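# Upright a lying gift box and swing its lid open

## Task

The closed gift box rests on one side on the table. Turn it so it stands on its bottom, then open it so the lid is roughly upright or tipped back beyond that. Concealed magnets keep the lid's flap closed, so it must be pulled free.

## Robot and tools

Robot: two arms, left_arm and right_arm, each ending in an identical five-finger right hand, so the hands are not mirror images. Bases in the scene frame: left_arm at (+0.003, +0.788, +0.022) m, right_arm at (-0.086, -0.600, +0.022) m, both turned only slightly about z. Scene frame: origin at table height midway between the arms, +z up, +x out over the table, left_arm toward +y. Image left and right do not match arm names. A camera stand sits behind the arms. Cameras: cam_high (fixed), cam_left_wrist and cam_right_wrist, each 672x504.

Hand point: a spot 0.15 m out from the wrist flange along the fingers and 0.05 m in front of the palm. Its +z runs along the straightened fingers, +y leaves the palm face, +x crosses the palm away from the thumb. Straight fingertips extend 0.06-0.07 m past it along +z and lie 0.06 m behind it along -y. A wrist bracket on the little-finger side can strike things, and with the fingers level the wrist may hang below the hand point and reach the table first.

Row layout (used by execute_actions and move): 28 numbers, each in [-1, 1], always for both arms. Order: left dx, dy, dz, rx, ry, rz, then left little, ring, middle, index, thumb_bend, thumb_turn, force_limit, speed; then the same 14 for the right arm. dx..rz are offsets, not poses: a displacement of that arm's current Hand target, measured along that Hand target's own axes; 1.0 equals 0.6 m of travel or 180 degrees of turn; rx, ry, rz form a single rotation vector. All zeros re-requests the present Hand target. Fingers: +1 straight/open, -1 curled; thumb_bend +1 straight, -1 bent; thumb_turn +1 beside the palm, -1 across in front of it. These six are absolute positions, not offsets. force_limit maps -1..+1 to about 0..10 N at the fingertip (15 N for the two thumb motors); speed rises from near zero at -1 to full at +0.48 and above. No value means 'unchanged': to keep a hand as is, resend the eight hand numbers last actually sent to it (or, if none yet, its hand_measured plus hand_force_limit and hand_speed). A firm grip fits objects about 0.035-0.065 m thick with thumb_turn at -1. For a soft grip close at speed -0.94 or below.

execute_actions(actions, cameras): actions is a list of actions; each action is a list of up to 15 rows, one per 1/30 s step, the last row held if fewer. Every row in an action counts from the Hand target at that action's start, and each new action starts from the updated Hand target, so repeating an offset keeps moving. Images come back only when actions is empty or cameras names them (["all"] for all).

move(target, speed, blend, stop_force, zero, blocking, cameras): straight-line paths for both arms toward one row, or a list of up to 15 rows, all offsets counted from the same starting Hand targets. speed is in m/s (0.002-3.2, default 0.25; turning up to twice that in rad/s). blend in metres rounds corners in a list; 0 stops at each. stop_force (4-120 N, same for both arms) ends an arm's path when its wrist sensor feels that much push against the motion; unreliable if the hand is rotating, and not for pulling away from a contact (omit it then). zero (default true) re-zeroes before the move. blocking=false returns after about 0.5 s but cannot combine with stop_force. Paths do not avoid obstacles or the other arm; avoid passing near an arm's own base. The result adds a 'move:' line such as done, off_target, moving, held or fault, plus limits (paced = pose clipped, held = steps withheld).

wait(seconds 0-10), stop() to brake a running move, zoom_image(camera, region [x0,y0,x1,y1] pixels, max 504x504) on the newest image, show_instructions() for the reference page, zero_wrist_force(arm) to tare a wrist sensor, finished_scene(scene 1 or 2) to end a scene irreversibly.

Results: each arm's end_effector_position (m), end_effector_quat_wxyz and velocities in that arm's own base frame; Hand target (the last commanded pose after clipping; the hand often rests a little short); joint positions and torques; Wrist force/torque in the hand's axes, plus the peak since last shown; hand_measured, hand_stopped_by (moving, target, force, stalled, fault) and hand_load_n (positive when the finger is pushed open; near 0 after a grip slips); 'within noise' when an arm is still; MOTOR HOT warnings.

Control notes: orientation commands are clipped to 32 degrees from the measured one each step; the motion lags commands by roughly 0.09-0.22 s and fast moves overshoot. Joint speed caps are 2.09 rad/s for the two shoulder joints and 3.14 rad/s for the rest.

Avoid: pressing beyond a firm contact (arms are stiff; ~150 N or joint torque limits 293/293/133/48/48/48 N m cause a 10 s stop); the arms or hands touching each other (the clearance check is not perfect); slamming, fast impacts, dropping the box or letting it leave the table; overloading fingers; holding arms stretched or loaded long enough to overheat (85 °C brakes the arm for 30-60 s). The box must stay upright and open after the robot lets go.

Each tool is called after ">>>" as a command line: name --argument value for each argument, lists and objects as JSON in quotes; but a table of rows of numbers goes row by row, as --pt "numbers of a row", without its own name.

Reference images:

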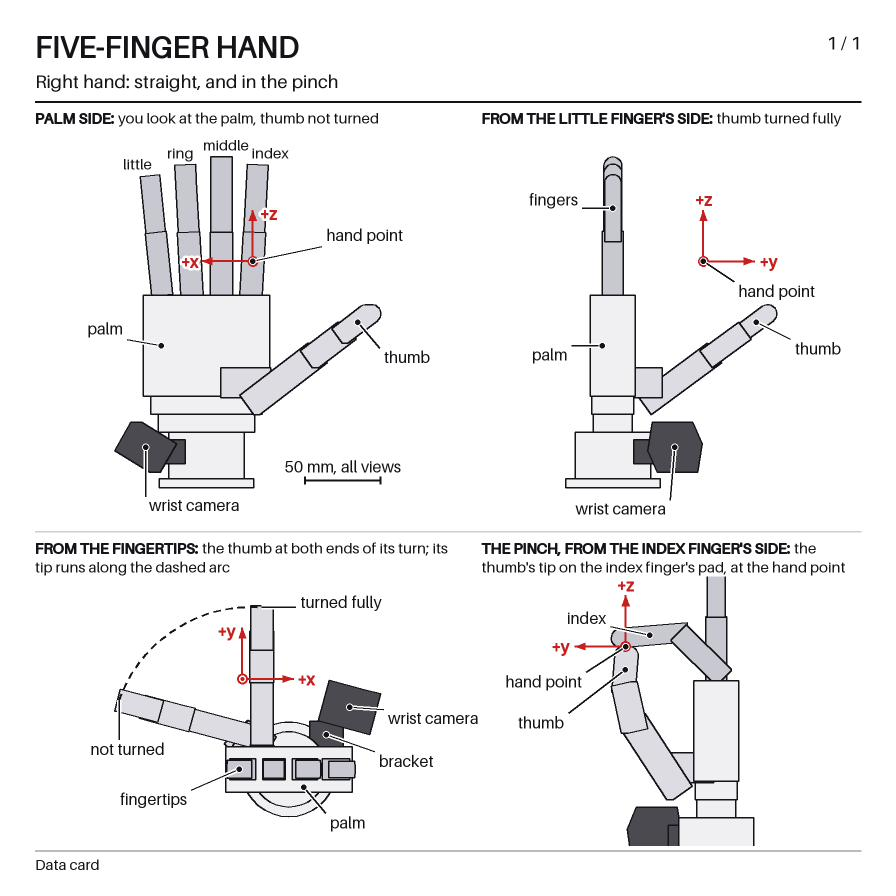

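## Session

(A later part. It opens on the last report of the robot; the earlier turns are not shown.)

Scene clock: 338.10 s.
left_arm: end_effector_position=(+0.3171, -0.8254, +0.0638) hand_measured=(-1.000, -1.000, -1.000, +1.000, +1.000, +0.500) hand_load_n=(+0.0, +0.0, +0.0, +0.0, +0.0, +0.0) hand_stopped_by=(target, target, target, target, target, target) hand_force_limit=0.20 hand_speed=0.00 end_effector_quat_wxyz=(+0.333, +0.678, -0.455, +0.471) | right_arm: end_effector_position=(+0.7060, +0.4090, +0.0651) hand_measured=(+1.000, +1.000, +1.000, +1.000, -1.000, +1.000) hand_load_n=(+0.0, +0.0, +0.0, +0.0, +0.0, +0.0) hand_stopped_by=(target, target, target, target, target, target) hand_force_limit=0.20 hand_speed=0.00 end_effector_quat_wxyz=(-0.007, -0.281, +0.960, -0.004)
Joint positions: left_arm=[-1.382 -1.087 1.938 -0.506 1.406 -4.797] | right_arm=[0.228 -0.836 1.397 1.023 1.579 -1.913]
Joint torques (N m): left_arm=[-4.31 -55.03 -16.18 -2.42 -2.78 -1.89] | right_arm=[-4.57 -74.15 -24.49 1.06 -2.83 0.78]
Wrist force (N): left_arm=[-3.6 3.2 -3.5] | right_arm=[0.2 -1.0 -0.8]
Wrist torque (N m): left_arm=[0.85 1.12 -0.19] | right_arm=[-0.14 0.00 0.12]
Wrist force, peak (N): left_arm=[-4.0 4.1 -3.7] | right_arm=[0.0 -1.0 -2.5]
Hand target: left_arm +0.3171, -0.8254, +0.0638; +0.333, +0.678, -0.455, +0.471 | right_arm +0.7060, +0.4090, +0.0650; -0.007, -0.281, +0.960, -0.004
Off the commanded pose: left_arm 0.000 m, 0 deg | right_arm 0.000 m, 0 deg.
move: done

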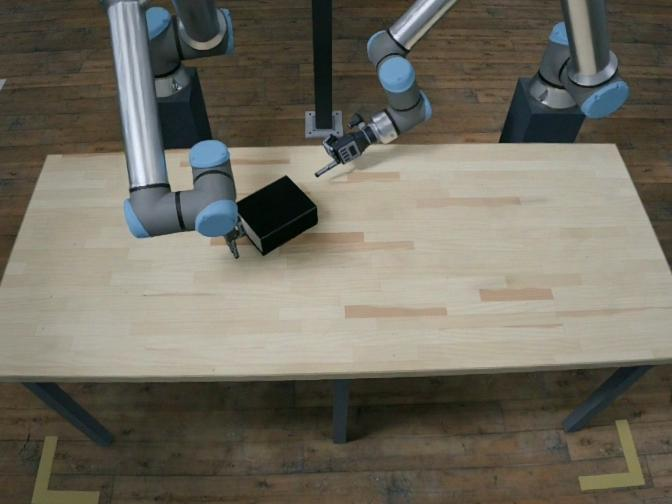

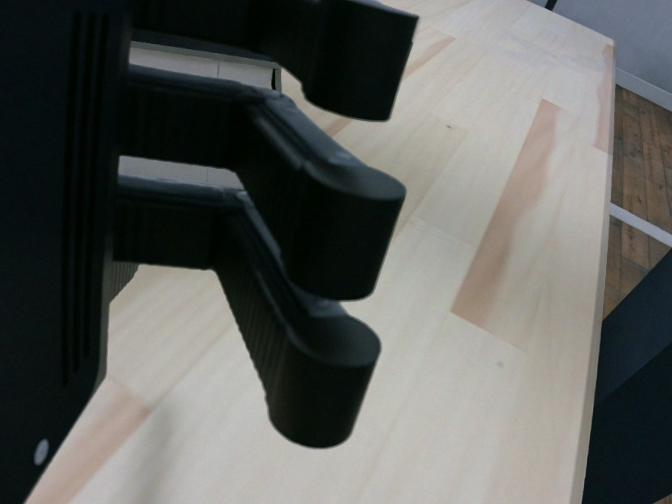

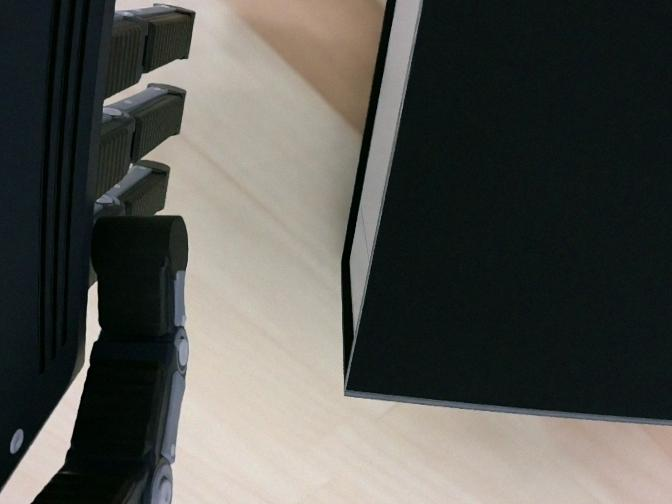

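>>> move --pt "0 0.05 0 0 0 0 -1 -1 -1 1 1 0.5 0.2 0 0.083 0 0 0 0 0 1 1 1 1 -1 1 0.2 0" --pt "0.051 0.05 0.142 0 0 0 -1 -1 -1 1 1 0.5 0.2 0 0.083 0.1 0 0 0 0 1 1 1 1 -1 1 0.2 0" --speed 0.05 --stop_force 5 --cameras '["all"]'

>>> zoom_image --camera "cam_high" --region '[200, 120, 360, 260]'

Scene clock: 352.23 s.
left_arm: end_effector_position=(+0.3221, -0.9206, +0.0649) hand_measured=(-1.000, -1.000, -1.000, +1.000, +1.000, +0.500) hand_load_n=(+0.0, +0.0, +0.0, +0.0, +0.0, +0.0) hand_stopped_by=(target, target, target, target, target, target) hand_force_limit=0.20 hand_speed=0.00 end_effector_quat_wxyz=(+0.333, +0.678, -0.455, +0.471) | right_arm: end_effector_position=(+0.6317, +0.4327, +0.0656) hand_measured=(+1.000, +1.000, +1.000, +1.000, -1.000, +1.000) hand_load_n=(+0.0, +0.0, +0.0, +0.5, +0.0, +0.0) hand_stopped_by=(target, target, target, target, target, target) hand_force_limit=0.20 hand_speed=0.00 end_effector_quat_wxyz=(-0.007, -0.281, +0.960, -0.004)
Joint positions: left_arm=[-1.4 -0.981 1.745 -0.418 1.388 -4.803] | right_arm=[0.284 -0.913 1.537 0.961 1.578 -1.857]
Joint torques (N m): left_arm=[13.53 -67.28 -44.92 1.72 2.85 1.83] | right_arm=[18.1 -85.56 -22.67 0.96 -3.01 2.09]
Wrist force (N): left_arm=[-3.5 3.4 -3.2] | right_arm=[0.4 -1.8 -1.1]
Wrist torque (N m): left_arm=[0.91 1.08 -0.49] | right_arm=[-0.09 0.04 -0.21]
Wrist force, peak (N): left_arm=[-3.8 3.5 -4.2] | right_arm=[0.3 -2.1 -1.3]
Hand target: left_arm +0.3221, -0.9206, +0.0649; +0.333, +0.678, -0.455, +0.471 | right_arm +0.6317, +0.4327, +0.0656; -0.007, -0.281, +0.960, -0.004
Off the commanded pose: left_arm 0.000 m, 0 deg | right_arm 0.000 m, 0 deg.
move: done

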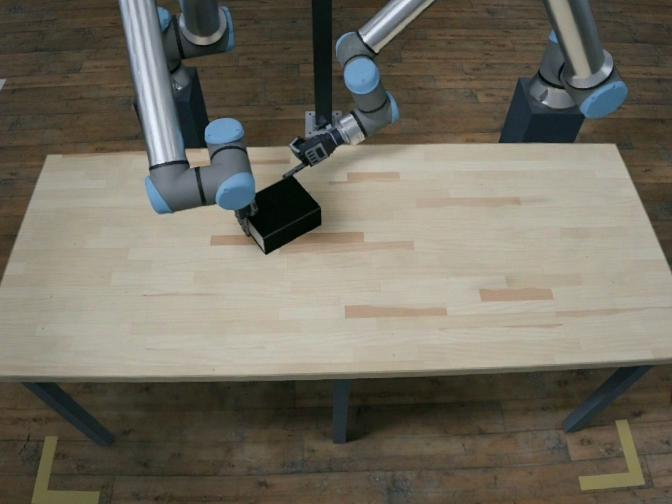

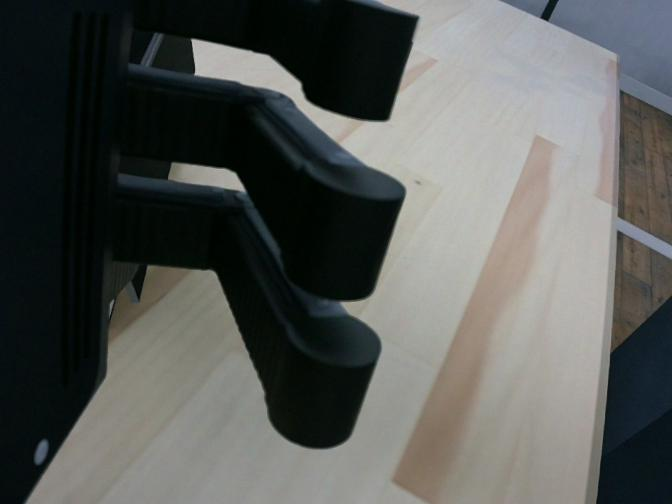

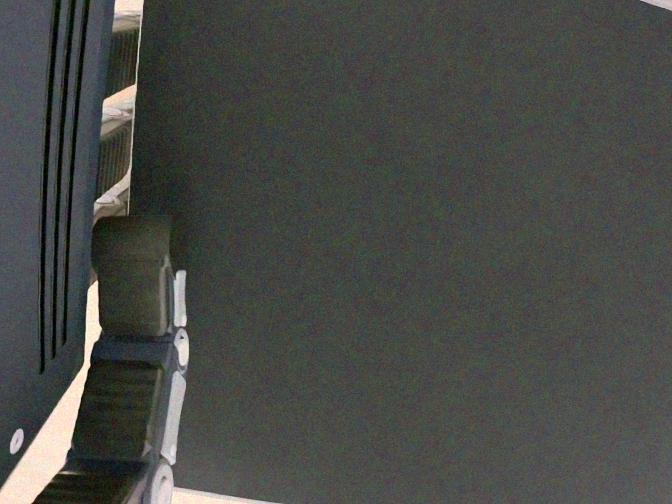

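Scaled by 3.150.

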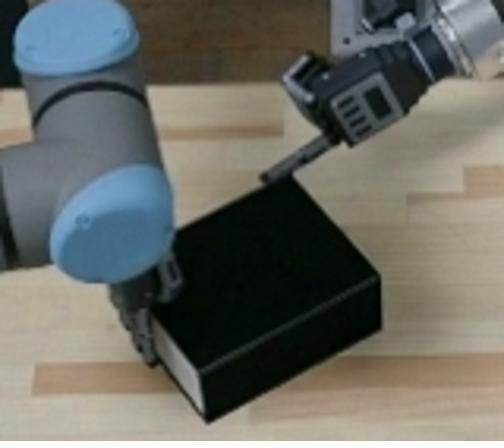

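>>> move --pt "-0.03 0 -0.084 0 0 0 -1 -1 -1 1 1 0.5 0.2 0 0 0 0 0 0 0 1 1 1 1 -1 1 0.2 0" --pt "-0.03 -0.067 -0.084 0 0 0 -1 -1 -1 1 1 0.5 0.2 0 0 0 0 0 0 0 1 1 1 1 -1 1 0.2 0" --speed 0.2

>>> move --pt "0.04 0 0.11 0 0 0 -1 -1 -1 1 1 0.5 0.2 0 0 0 0 0 0 0 1 1 1 1 -1 1 0.2 0" --speed 0.03 --stop_force 5 --cameras '["all"]'

>>> zoom_image --camera "cam_high" --region '[200, 120, 360, 260]'

Scene clock: 360.90 s.
left_arm: end_effector_position=(+0.3398, -0.8563, +0.0638) hand_measured=(-1.000, -1.000, -1.000, +1.000, +1.000, +0.500) hand_load_n=(+0.0, +0.0, +0.0, +0.0, +0.0, +0.0) hand_stopped_by=(target, target, target, target, target, target) hand_force_limit=0.20 hand_speed=0.00 end_effector_quat_wxyz=(+0.333, +0.678, -0.455, +0.471) | right_arm: end_effector_position=(+0.6317, +0.4327, +0.0656) hand_measured=(+1.000, +1.000, +1.000, +1.000, -1.000, +1.000) hand_load_n=(+0.0, +0.0, +0.0, +0.0, +0.0, +0.0) hand_stopped_by=(target, target, target, target, target, target) hand_force_limit=0.20 hand_speed=0.00 end_effector_quat_wxyz=(-0.007, -0.281, +0.960, -0.004)
Joint positions: left_arm=[-1.357 -1.042 1.858 -0.472 1.429 -4.788] | right_arm=[0.284 -0.913 1.537 0.961 1.578 -1.857]
Joint torques (N m): left_arm=[11.07 -59.98 -43.64 0.32 3.22 1.99] | right_arm=[17.03 -85.18 -22.94 1 -2.59 2.09]
Wrist force (N): left_arm=[-3.3 3.5 -3.3] | right_arm=[0.8 -1.6 -1.4]
Wrist torque (N m): left_arm=[0.92 1.07 -0.48] | right_arm=[-0.06 0.00 -0.19]
Wrist force, peak (N): left_arm=[-3.8 4.5 -3.0] | right_arm=[0.4 -2.3 -1.7]
Hand target: left_arm +0.3400, -0.8562, +0.0638; +0.333, +0.678, -0.455, +0.471 | right_arm +0.6317, +0.4327, +0.0656; -0.007, -0.281, +0.960, -0.004
Off the commanded pose: left_arm 0.000 m, 0 deg | right_arm 0.000 m, 0 deg.
move: done

Scene clock: 363.07 s.
left_arm: end_effector_position=(+0.3498, -0.8811, +0.0640) hand_measured=(-1.000, -1.000, -1.000, +1.000, +1.000, +0.500) hand_load_n=(+0.0, +0.0, +0.0, +0.0, -0.5, +0.0) hand_stopped_by=(target, target, target, target, target, target) hand_force_limit=0.20 hand_speed=0.00 end_effector_quat_wxyz=(+0.333, +0.678, -0.455, +0.471) | right_arm: end_effector_position=(+0.6318, +0.4327, +0.0656) hand_measured=(+1.000, +1.000, +1.000, +1.000, -1.000, +1.000) hand_load_n=(+0.0, +0.0, +0.0, +0.0, +0.0, +0.0) hand_stopped_by=(target, target, target, target, target, target) hand_force_limit=0.20 hand_speed=0.00 end_effector_quat_wxyz=(-0.007, -0.281, +0.960, -0.004)
Joint positions: left_arm=[-1.35 -1.01 1.8 -0.446 1.435 -4.786] | right_arm=[0.284 -0.913 1.537 0.961 1.578 -1.857]
Joint torques (N m): left_arm=[-7.99 -99.62 -18.66 -3.04 -2.89 -1.05] | right_arm=[16.54 -84.71 -22.45 6.13 -2.33 1.98]
Wrist force (N): left_arm=[-3.5 3.5 -6.6] | right_arm=[0.5 -5.3 -1.2]
Wrist torque (N m): left_arm=[1.07 1.08 -0.50] | right_arm=[-0.02 0.08 -0.45]
Wrist force, peak (N): left_arm=[-4.2 4.9 -14.4] | right_arm=[0.4 -12.0 -1.5]
Hand target: left_arm +0.3498, -0.8811, +0.0640; +0.333, +0.678, -0.455, +0.471 (not the last commanded pose) | right_arm +0.6317, +0.4327, +0.0656; -0.007, -0.281, +0.960, -0.004
Off the commanded pose: left_arm 0.043 m, 0 deg | right_arm 0.000 m, 0 deg.
move: contact (left_arm)

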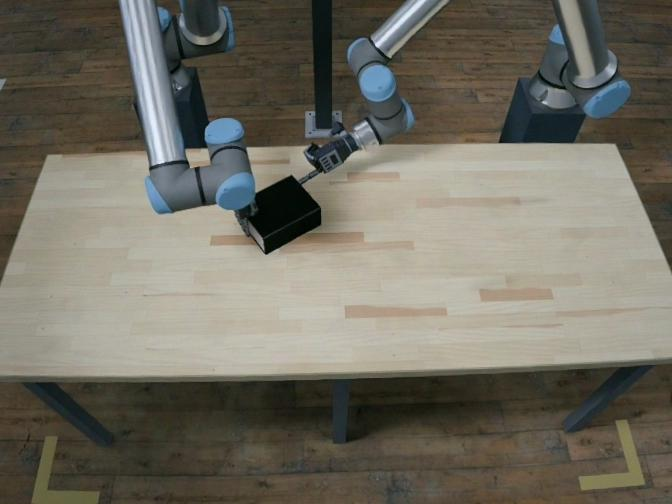

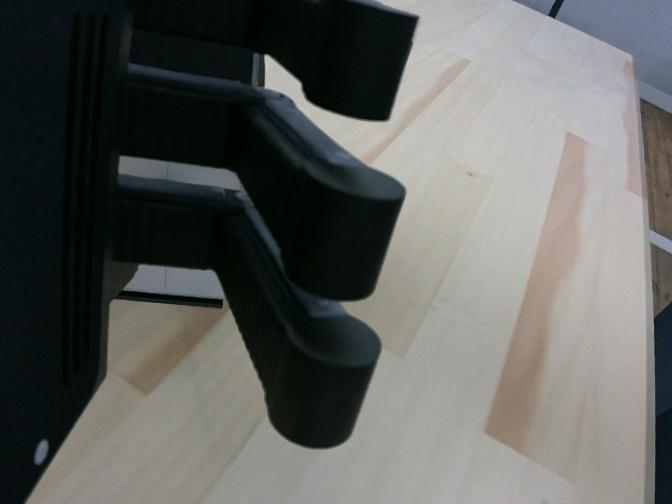

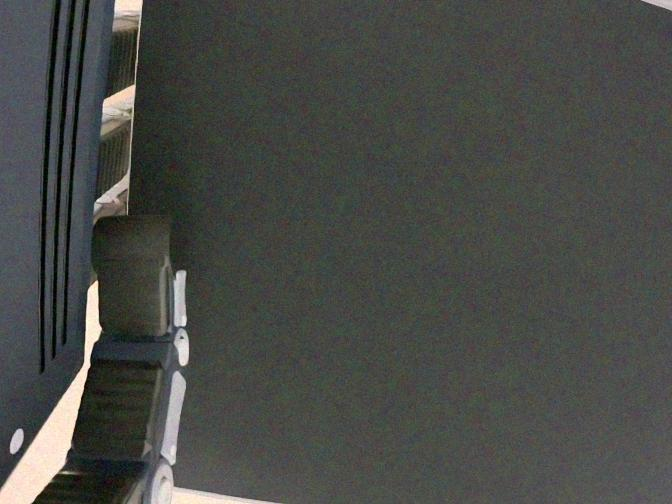

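Scaled by 3.150.

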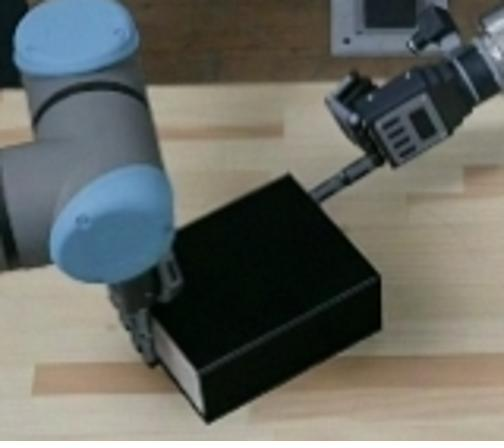

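>>> move --pt "0.07 0 -0.022 0 0 0 -1 -1 -1 1 1 0.5 0.2 0 0 0 0 0 0 0 1 1 1 1 -1 1 0.2 0" --pt "0.087 0 0.025 0 0 0 -1 -1 -1 1 1 0.5 0.2 0 0 0 0 0 0 0 1 1 1 1 -1 1 0.2 0" --speed 0.04 --cameras '["cam_high","cam_left_wrist"]'

>>> zoom_image --camera "cam_high" --region '[200, 120, 360, 260]'

Scene clock: 372.70 s.
left_arm: end_effector_position=(+0.3623, -0.9100, +0.1082) hand_measured=(-1.000, -1.000, -1.000, +0.362, +1.000, +0.500) hand_load_n=(+0.0, +0.0, +0.0, -22.5, +0.0, +0.5) hand_stopped_by=(target, target, target, target, target, target) hand_force_limit=0.20 hand_speed=0.00 end_effector_quat_wxyz=(+0.333, +0.678, -0.455, +0.471) | right_arm: end_effector_position=(+0.6317, +0.4327, +0.0656) hand_measured=(+1.000, +1.000, +1.000, +1.000, -1.000, +1.000) hand_load_n=(+1.5, +0.0, +0.0, +0.0, +0.0, +0.0) hand_stopped_by=(target, target, target, target, target, target) hand_force_limit=0.20 hand_speed=0.00 end_effector_quat_wxyz=(-0.007, -0.281, +0.960, -0.004)
Joint positions: left_arm=[-1.342 -1.02 1.712 -0.349 1.443 -4.783] | right_arm=[0.284 -0.913 1.537 0.961 1.578 -1.857]
Joint torques (N m): left_arm=[20.21 -64.31 -59.43 -3.18 -0.61 1.83] | right_arm=[4.55 -76.58 -28.55 5.34 -3.72 1]
Wrist force (N): left_arm=[-8.7 11.5 -27.5] | right_arm=[-5.0 -25.9 4.2]
Wrist torque (N m): left_arm=[1.10 0.99 -0.52] | right_arm=[-0.10 -0.40 -2.19]
Wrist force, peak (N): left_arm=[-35.9 21.0 -139.0] | right_arm=[-0.9 -138.5 19.4]
Hand target: left_arm +0.3623, -0.9101, +0.1082; +0.333, +0.678, -0.455, +0.471 | right_arm +0.6317, +0.4327, +0.0656; -0.007, -0.281, +0.960, -0.004
Off the commanded pose: left_arm 0.000 m, 0 deg | right_arm 0.000 m, 0 deg.
move: done
Images, in order (width x height): cam_high 672x504, cam_left_wrist 672x504.

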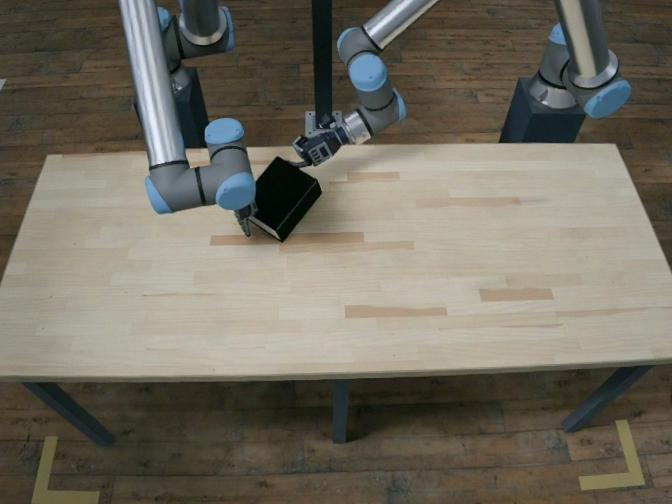

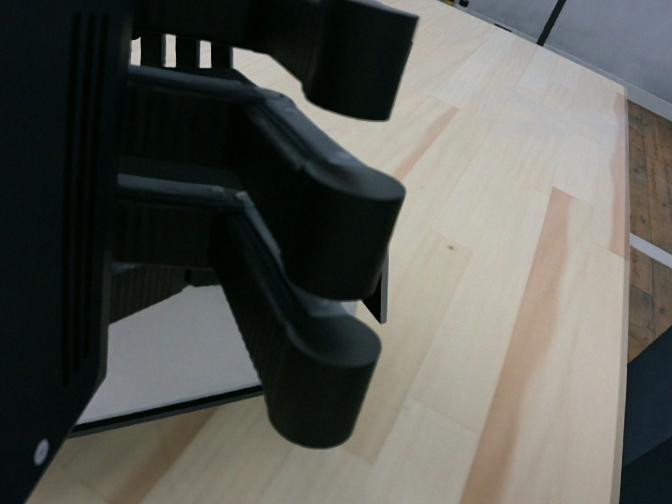

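Scaled by 3.150.

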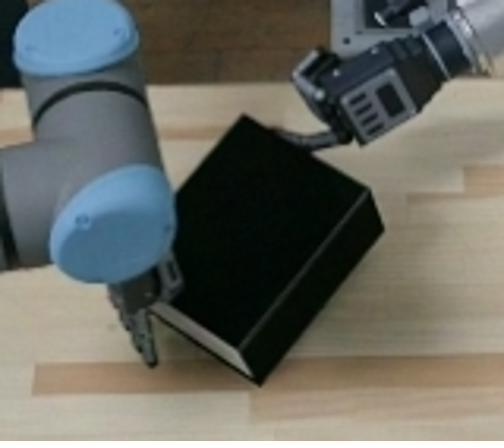

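>>> move --pt "-0.003 0 -0.01 0 0 0 -1 -1 -1 0.5 1 0.5 0.2 0 0 -0.05 0 0 0 0 1 1 1 1 -1 1 0.2 0" --pt "0.05 0 -0.025 0 0 0 -1 -1 -1 0.5 1 0.5 0.2 0 0 -0.15 -0.1 0 0 0 1 1 1 1 -1 1 0.2 0" --speed 0.05 --cameras '["all"]'

>>> zoom_image --camera "cam_high" --region '[200, 120, 360, 260]'

Scene clock: 379.33 s.
left_arm: end_effector_position=(+0.3615, -0.9059, +0.1413) hand_measured=(-1.000, -1.000, -1.000, +0.500, +1.000, +0.500) hand_load_n=(+0.0, +0.0, +0.0, +0.0, +0.0, +0.5) hand_stopped_by=(target, target, target, target, target, target) hand_force_limit=0.20 hand_speed=0.00 end_effector_quat_wxyz=(+0.333, +0.678, -0.455, +0.471) | right_arm: end_effector_position=(+0.6808, +0.3578, +0.1256) hand_measured=(+1.000, +1.000, +1.000, +1.000, -1.000, +1.000) hand_load_n=(+0.0, +0.0, +0.0, +0.0, +0.0, +0.0) hand_stopped_by=(target, target, target, target, target, target) hand_force_limit=0.20 hand_speed=0.00 end_effector_quat_wxyz=(-0.007, -0.281, +0.960, -0.004)
Joint positions: left_arm=[-1.342 -1.059 1.705 -0.303 1.443 -4.783] | right_arm=[0.168 -0.952 1.479 1.056 1.579 -1.973]
Joint torques (N m): left_arm=[12.2 -98.3 -47.73 1.59 2.81 1.62] | right_arm=[-10.47 -87.28 -37.46 7.49 2.75 -1.72]
Wrist force (N): left_arm=[-4.0 1.1 -4.0] | right_arm=[-0.3 -2.3 -1.2]
Wrist torque (N m): left_arm=[0.58 1.21 -0.58] | right_arm=[-0.32 0.10 0.06]
Wrist force, peak (N): left_arm=[-8.9 11.3 -27.7] | right_arm=[-5.2 -26.1 4.8]
Hand target: left_arm +0.3615, -0.9060, +0.1415; +0.333, +0.678, -0.455, +0.471 | right_arm +0.6809, +0.3576, +0.1259; -0.007, -0.281, +0.960, -0.004
Off the commanded pose: left_arm 0.000 m, 0 deg | right_arm 0.000 m, 0 deg.
move: done

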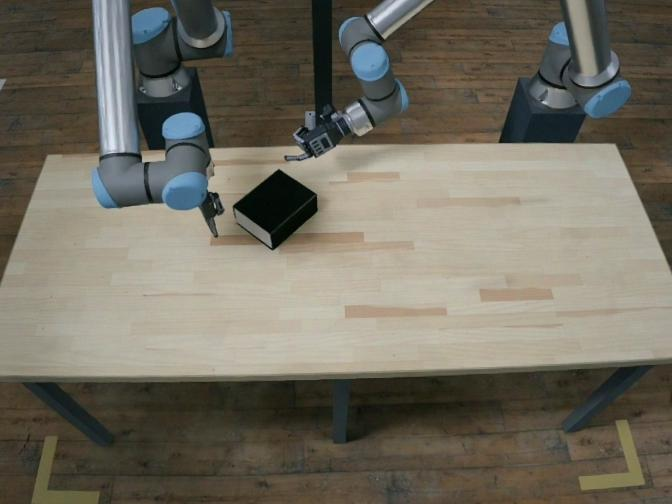

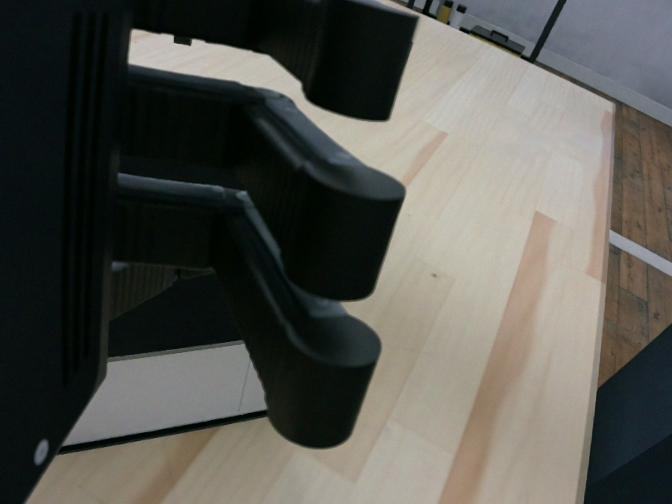

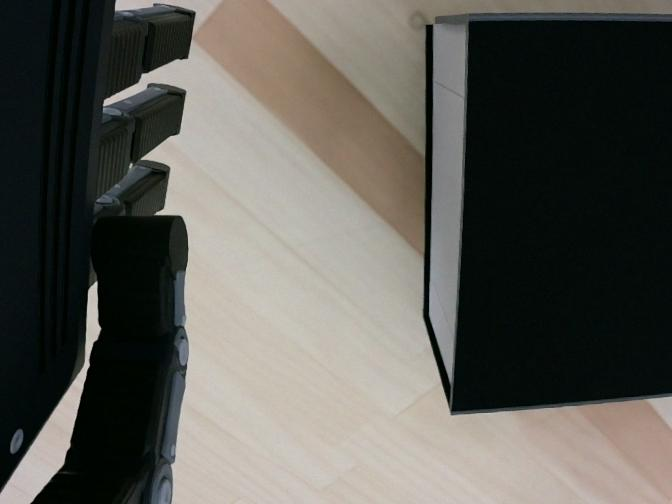

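Scaled by 3.150.

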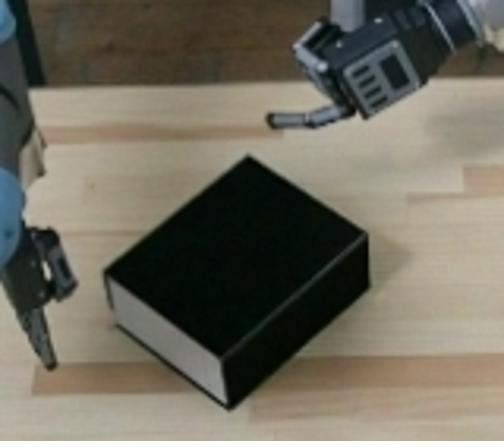

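>>> move --pt "0 0.02 -0.11 0 0 0 -1 -1 -1 1 1 0.5 0.2 0 0 0 -0.12 0 0 0 1 1 1 1 -1 1 0.2 0" --pt "-0.161 0.131 -0.008 0.068 0 -0.0246 -1 -1 -1 1 1 0.5 0.2 0 0.068 0.325 -0.1 0 0 -0.045 1 1 1 1 -1 1 0.2 0" --speed 0.25 --cameras '["all"]'

>>> zoom_image --camera "cam_high" --region '[200, 120, 360, 260]'

Scene clock: 403.33 s.
left_arm: end_effector_position=(+0.2730, -0.9011, +0.0541) hand_measured=(-1.000, -1.000, -1.000, +1.000, +1.000, +0.500) hand_load_n=(+0.0, +0.0, +0.0, +0.0, +0.0, +0.0) hand_stopped_by=(target, target, target, target, target, target) hand_force_limit=0.20 hand_speed=0.00 end_effector_quat_wxyz=(+0.277, +0.727, -0.375, +0.504) | right_arm: end_effector_position=(+0.5422, +0.5003, +0.1859) hand_measured=(+1.000, +1.000, +1.000, +1.000, -1.000, +1.000) hand_load_n=(+0.0, +0.0, +0.0, +0.0, +0.0, +0.0) hand_stopped_by=(target, target, target, target, target, target) hand_force_limit=0.20 hand_speed=0.00 end_effector_quat_wxyz=(-0.007, -0.348, +0.937, -0.003)
Joint positions: left_arm=[-1.548 -1.009 1.826 -0.413 1.039 -4.952] | right_arm=[0.415 -1.056 1.532 1.109 1.576 -1.867]
Joint torques (N m): left_arm=[-8.59 -64.26 -42.61 1.81 -3.58 -2.16] | right_arm=[17.68 -63.46 -25.59 0.85 0.23 2]
Wrist force (N): left_arm=[-4.0 1.6 -3.5] | right_arm=[-0.6 -2.8 -0.5]
Wrist torque (N m): left_arm=[0.64 1.18 -0.26] | right_arm=[-0.40 0.11 -0.31]
Wrist force, peak (N): left_arm=[-5.0 1.6 -3.4] | right_arm=[-0.7 -3.9 -0.5]
Hand target: left_arm +0.2730, -0.9011, +0.0539; +0.277, +0.727, -0.375, +0.504 | right_arm +0.5421, +0.5004, +0.1859; -0.007, -0.348, +0.937, -0.003
Off the commanded pose: left_arm 0.000 m, 0 deg | right_arm 0.000 m, 0 deg.
move: done

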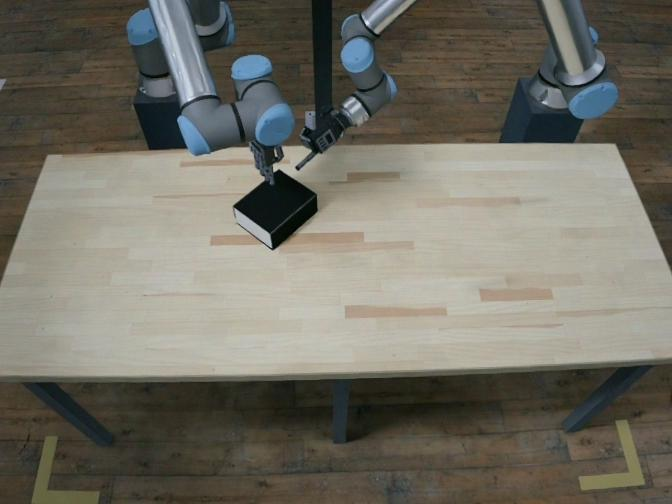

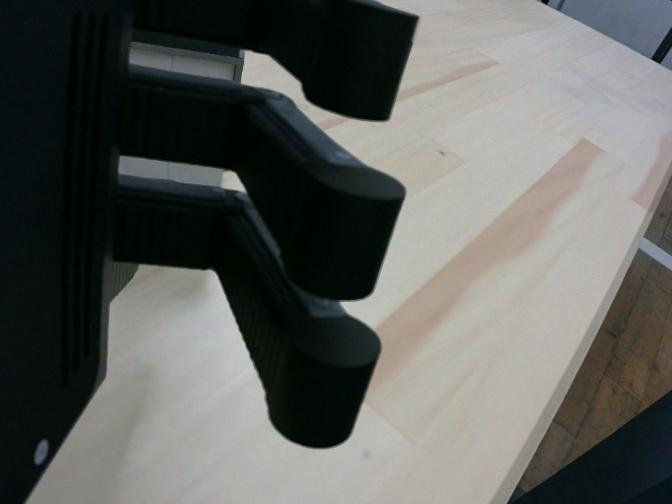

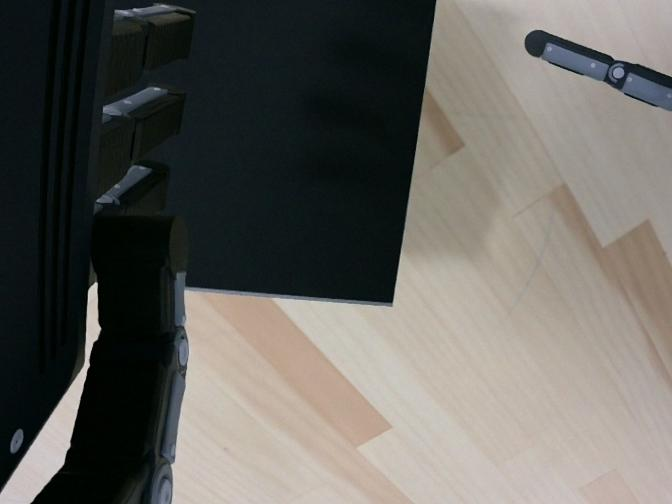

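Scaled by 3.150.

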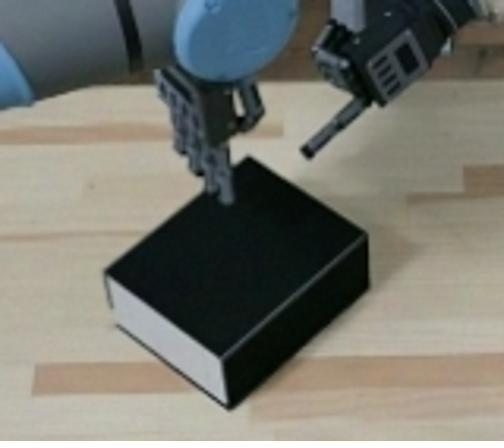

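>>> move --pt "0 0.02 0 0 0 0 -1 -1 -1 1 1 0.5 0.2 0 -0.05 0 0 0 0 0 1 1 1 1 -1 1 0.2 0" --pt "0 0.02 0 0 0 0 -1 -1 -1 1 1 0.5 0.2 0 -0.05 0 0.14 0 0 0 1 1 1 1 -1 1 0.2 0" --speed '[0.1,0.04]' --stop_force 25

>>> move --pt "0 0 0 0 0 0 -1 -1 -1 1 1 0.5 0.2 0 0 0 0.0045 0 0 0 1 1 1 1 -1 1 0.2 0" --speed 0.02

>>> move --pt "0.06 0 0.165 0 0 0 -1 -1 -1 1 1 0.5 0.2 0 0 0 0 0 0 0 1 1 1 1 -1 1 0.2 0" --speed 0.03 --stop_force 14 --cameras '["all"]'

>>> zoom_image --camera "cam_high" --region '[200, 120, 360, 260]'

Scene clock: 417.67 s.
left_arm: end_effector_position=(+0.2631, -0.9079, +0.0542) hand_measured=(-1.000, -1.000, -1.000, +1.000, +1.000, +0.500) hand_load_n=(+0.0, +0.0, +0.0, +0.0, +0.0, +0.0) hand_stopped_by=(target, target, target, target, target, target) hand_force_limit=0.20 hand_speed=0.00 end_effector_quat_wxyz=(+0.277, +0.727, -0.375, +0.504) | right_arm: end_effector_position=(+0.5641, +0.5193, +0.1265) hand_measured=(+1.000, +1.000, +1.000, +1.000, -1.000, +1.000) hand_load_n=(+0.0, +0.0, -0.5, +0.5, +0.0, +0.0) hand_stopped_by=(target, target, target, target, target, target) hand_force_limit=0.20 hand_speed=0.00 end_effector_quat_wxyz=(-0.007, -0.348, +0.937, -0.003)
Joint positions: left_arm=[-1.564 -1.003 1.816 -0.405 1.025 -4.959] | right_arm=[0.427 -0.966 1.503 1.049 1.576 -1.855]
Joint torques (N m): left_arm=[-8.32 -61.91 -42.31 2.22 -3.22 -2.18] | right_arm=[3.9 -70.18 -29.17 4.65 2.4 -0.35]
Wrist force (N): left_arm=[-3.9 1.4 -3.9] | right_arm=[0.3 -2.9 -23.5]
Wrist torque (N m): left_arm=[0.64 1.19 -0.26] | right_arm=[0.92 0.59 -0.23]
Wrist force, peak (N): left_arm=[-4.2 1.3 -4.2] | right_arm=[1.4 -2.5 -59.8]
Hand target: left_arm +0.2631, -0.9079, +0.0542; +0.277, +0.727, -0.375, +0.504 | right_arm +0.5641, +0.5193, +0.1265; -0.007, -0.348, +0.937, -0.003 (not the last commanded pose)
Off the commanded pose: left_arm 0.000 m, 0 deg | right_arm 0.025 m, 0 deg.
move: contact (right_arm)

Scene clock: 418.37 s.
left_arm: end_effector_position=(+0.2631, -0.9079, +0.0542) hand_measured=(-1.000, -1.000, -1.000, +1.000, +1.000, +0.500) hand_load_n=(+0.0, +0.0, +0.0, +0.5, +0.0, +0.0) hand_stopped_by=(target, target, target, target, target, target) hand_force_limit=0.20 hand_speed=0.00 end_effector_quat_wxyz=(+0.277, +0.727, -0.375, +0.504) | right_arm: end_effector_position=(+0.5641, +0.5193, +0.1242) hand_measured=(+1.000, +1.000, +1.000, +1.000, -1.000, +1.000) hand_load_n=(+0.0, +0.0, -0.5, +0.0, +0.0, +0.0) hand_stopped_by=(target, target, target, target, target, target) hand_force_limit=0.20 hand_speed=0.00 end_effector_quat_wxyz=(-0.007, -0.348, +0.937, -0.003)
Joint positions: left_arm=[-1.564 -1.003 1.816 -0.405 1.025 -4.959] | right_arm=[0.427 -0.964 1.504 1.045 1.576 -1.855]
Joint torques (N m): left_arm=[-8.68 -62.97 -42.93 2.14 -3.43 -2] | right_arm=[7.81 -12.82 2.04 -10.05 2.84 0.17]
Wrist force (N): left_arm=[-4.3 1.0 -3.7] | right_arm=[4.5 -2.6 -80.7]
Wrist torque (N m): left_arm=[0.57 1.24 -0.29] | right_arm=[4.40 1.98 0.03]
Wrist force, peak (N): left_arm=[-4.3 1.4 -4.0] | right_arm=[4.5 -2.6 -80.7]
Hand target: left_arm +0.2631, -0.9079, +0.0542; +0.277, +0.727, -0.375, +0.504 | right_arm +0.5641, +0.5193, +0.1238; -0.007, -0.348, +0.937, -0.003
Off the commanded pose: left_arm 0.000 m, 0 deg | right_arm 0.000 m, 0 deg.
move: done

Scene clock: 421.50 s.
left_arm: end_effector_position=(+0.2942, -0.9532, +0.0543) hand_measured=(-1.000, -1.000, -1.000, +1.000, +1.000, +0.500) hand_load_n=(+0.0, +0.0, +0.0, -1.5, +0.0, +0.0) hand_stopped_by=(target, target, target, target, target, target) hand_force_limit=0.20 hand_speed=0.00 end_effector_quat_wxyz=(+0.277, +0.727, -0.375, +0.504) | right_arm: end_effector_position=(+0.5641, +0.5193, +0.1238) hand_measured=(+1.000, +1.000, +1.000, +1.000, -1.000, +1.000) hand_load_n=(+0.0, +0.0, +1.0, +0.0, +0.0, +0.0) hand_stopped_by=(target, target, target, target, target, target) hand_force_limit=0.20 hand_speed=0.00 end_effector_quat_wxyz=(-0.007, -0.348, +0.937, -0.003)
Joint positions: left_arm=[-1.521 -0.942 1.702 -0.361 1.064 -4.94] | right_arm=[0.427 -0.964 1.505 1.045 1.576 -1.855]
Joint torques (N m): left_arm=[-5.31 -106.13 -21.02 -3.18 -3.78 -1.9] | right_arm=[17 -8.53 4.48 -3.42 -4.17 -1.88]
Wrist force (N): left_arm=[-5.2 2.8 -9.8] | right_arm=[2.0 -7.1 -91.1]
Wrist torque (N m): left_arm=[0.90 1.07 -0.62] | right_arm=[5.40 2.12 -0.23]
Wrist force, peak (N): left_arm=[-8.7 4.0 -18.3] | right_arm=[4.2 -2.7 -91.4]
Hand target: left_arm +0.2942, -0.9532, +0.0543; +0.277, +0.727, -0.375, +0.504 (not the last commanded pose) | right_arm +0.5641, +0.5193, +0.1238; -0.007, -0.348, +0.937, -0.003
Off the commanded pose: left_arm 0.050 m, 0 deg | right_arm 0.000 m, 0 deg.
move: contact (left_arm)

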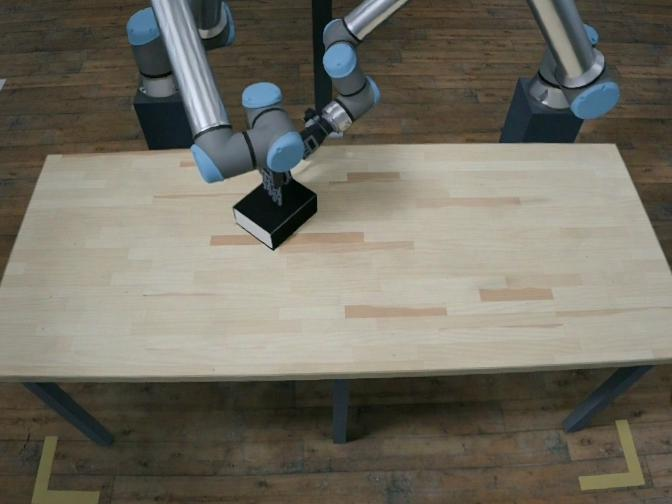

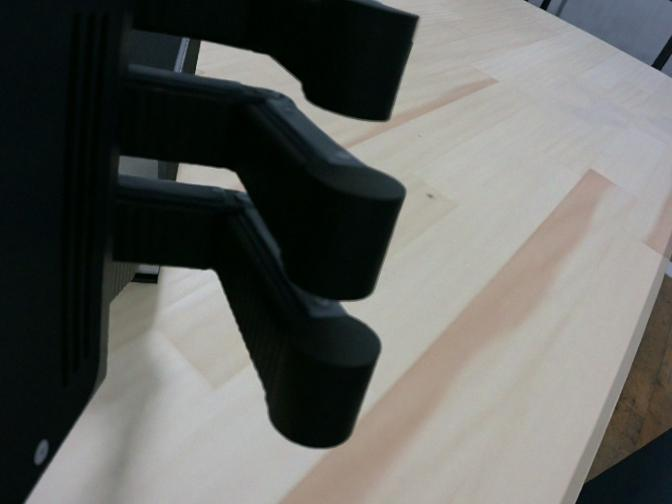

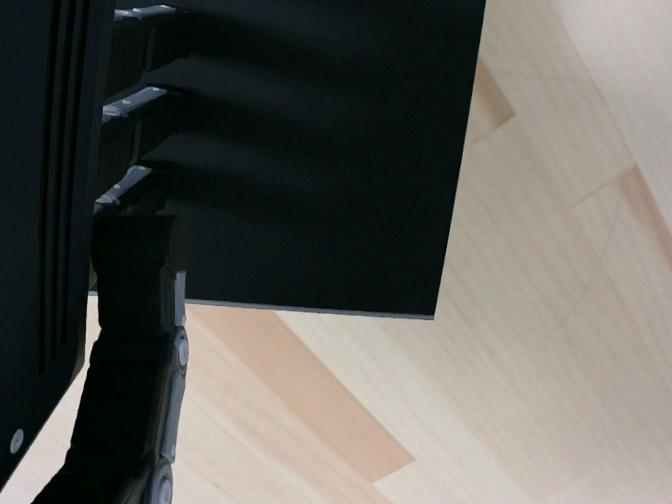

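Scaled by 3.150.

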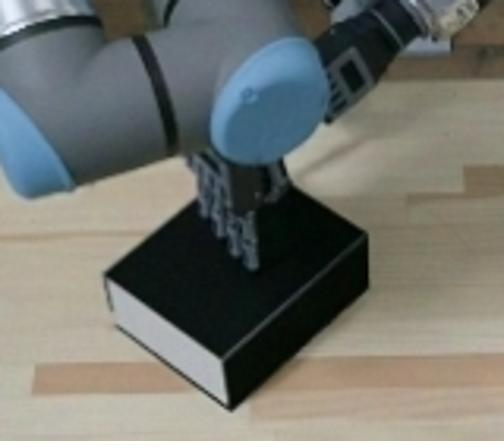

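>>> move --pt "0.0015 0 0.0045 0 0 0 -1 -1 -1 1 1 0.5 0.2 0 0 0 0 0 0 0 1 1 1 1 -1 1 0.2 0" --pt "0.0075 0.06 0.02 0 0 0 -1 -1 -1 1 1 0.5 0.2 0 0 0 0 0 0 0 1 1 1 1 -1 1 0.2 0" --speed 0.02

>>> move --pt "-0.05 0.0 -0.14 0 0 0 -1 -1 -1 -0.9 1 0.5 0.2 0 0 0 0 0 0 0 1 1 1 1 -1 1 0.2 0" --cameras '["all"]'

>>> zoom_image --camera "cam_left_wrist" --region '[100, 0, 350, 250]'

Scene clock: 428.53 s.
left_arm: end_effector_position=(+0.2719, -0.9839, +0.0554) hand_measured=(-1.000, -1.000, -1.000, +1.000, +1.000, +0.500) hand_load_n=(+0.0, +0.0, +0.0, +0.0, +0.0, +0.0) hand_stopped_by=(target, target, target, target, target, target) hand_force_limit=0.20 hand_speed=0.00 end_effector_quat_wxyz=(+0.277, +0.727, -0.375, +0.504) | right_arm: end_effector_position=(+0.5641, +0.5193, +0.1238) hand_measured=(+1.000, +1.000, +1.000, +1.000, -1.000, +1.000) hand_load_n=(+0.0, +0.0, +1.5, +0.0, +0.0, +0.0) hand_stopped_by=(target, target, target, target, target, target) hand_force_limit=0.20 hand_speed=0.00 end_effector_quat_wxyz=(-0.007, -0.348, +0.937, -0.003)
Joint positions: left_arm=[-1.553 -0.913 1.644 -0.327 1.035 -4.954] | right_arm=[0.427 -0.964 1.505 1.045 1.576 -1.855]
Joint torques (N m): left_arm=[-6.17 -70.32 -44.63 2.08 -2.9 -1.94] | right_arm=[17.95 -19.12 4.56 -3.24 -4.46 -1.87]
Wrist force (N): left_arm=[-3.7 0.9 -4.0] | right_arm=[0.9 -10.3 -90.1]
Wrist torque (N m): left_arm=[0.58 1.17 -0.26] | right_arm=[5.51 1.99 -0.39]
Wrist force, peak (N): left_arm=[-9.8 4.6 -24.2] | right_arm=[1.7 -9.1 -91.3]
Hand target: left_arm +0.2717, -0.9841, +0.0554; +0.277, +0.727, -0.375, +0.504 | right_arm +0.5641, +0.5193, +0.1238; -0.007, -0.348, +0.937, -0.003
Off the commanded pose: left_arm 0.000 m, 0 deg | right_arm 0.000 m, 0 deg.
move: done

Scene clock: 429.70 s.
left_arm: end_effector_position=(+0.2215, -0.9107, +0.0556) hand_measured=(-1.000, -1.000, -1.000, -0.900, +1.000, +0.500) hand_load_n=(+0.0, +0.0, +0.5, +0.0, +0.0, +0.0) hand_stopped_by=(target, target, target, target, target, target) hand_force_limit=0.20 hand_speed=0.00 end_effector_quat_wxyz=(+0.277, +0.727, -0.375, +0.504) | right_arm: end_effector_position=(+0.5641, +0.5193, +0.1238) hand_measured=(+1.000, +1.000, +1.000, +1.000, -1.000, +1.000) hand_load_n=(+0.0, +0.0, +1.5, +0.0, +0.0, +0.0) hand_stopped_by=(target, target, target, target, target, target) hand_force_limit=0.20 hand_speed=0.00 end_effector_quat_wxyz=(-0.007, -0.348, +0.937, -0.003)
Joint positions: left_arm=[-1.625 -1.01 1.827 -0.393 0.969 -4.989] | right_arm=[0.427 -0.964 1.505 1.045 1.576 -1.855]
Joint torques (N m): left_arm=[-7.24 -98.35 -16.34 -1.59 -3.52 -1.86] | right_arm=[18.6 -21.33 4.39 -3.3 -4.32 -1.98]
Wrist force (N): left_arm=[-3.9 1.1 -3.7] | right_arm=[0.9 -9.5 -90.1]
Wrist torque (N m): left_arm=[0.60 1.20 -0.24] | right_arm=[5.62 2.00 -0.36]
Wrist force, peak (N): left_arm=[-4.6 1.0 -5.0] | right_arm=[0.7 -10.0 -90.7]
Hand target: left_arm +0.2213, -0.9105, +0.0556; +0.277, +0.727, -0.375, +0.504 | right_arm +0.5641, +0.5193, +0.1238; -0.007, -0.348, +0.937, -0.003
Off the commanded pose: left_arm 0.000 m, 0 deg | right_arm 0.000 m, 0 deg.
move: done

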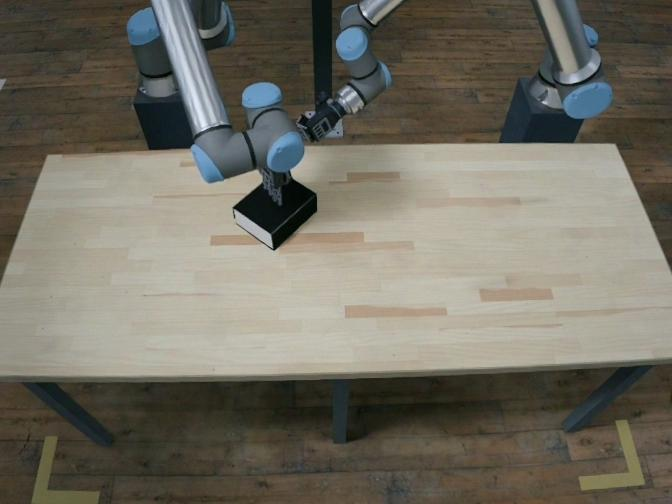

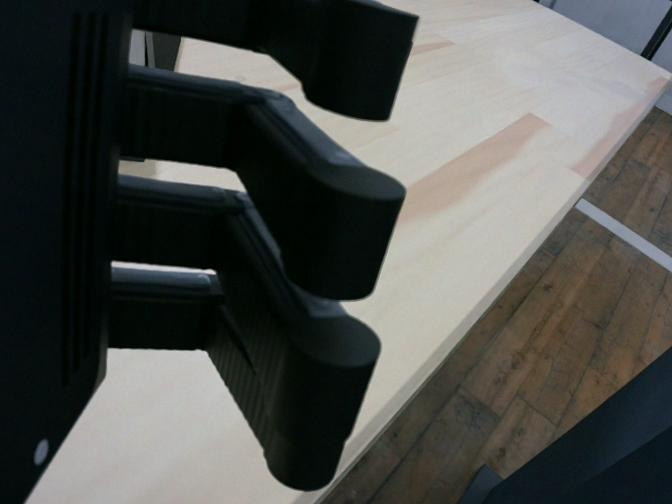

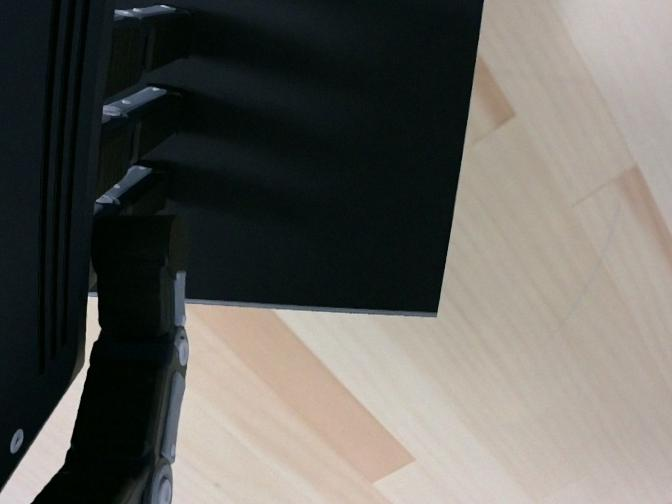

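Scaled by 2.016.

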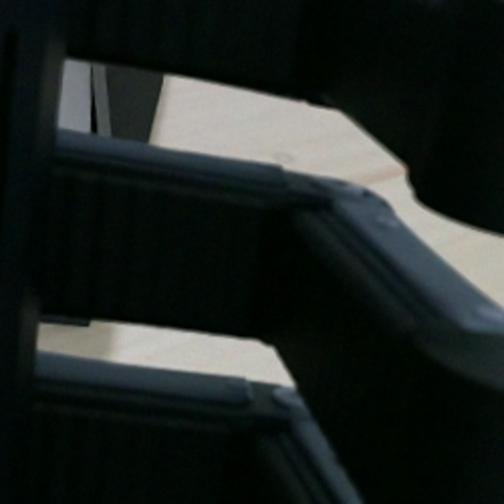

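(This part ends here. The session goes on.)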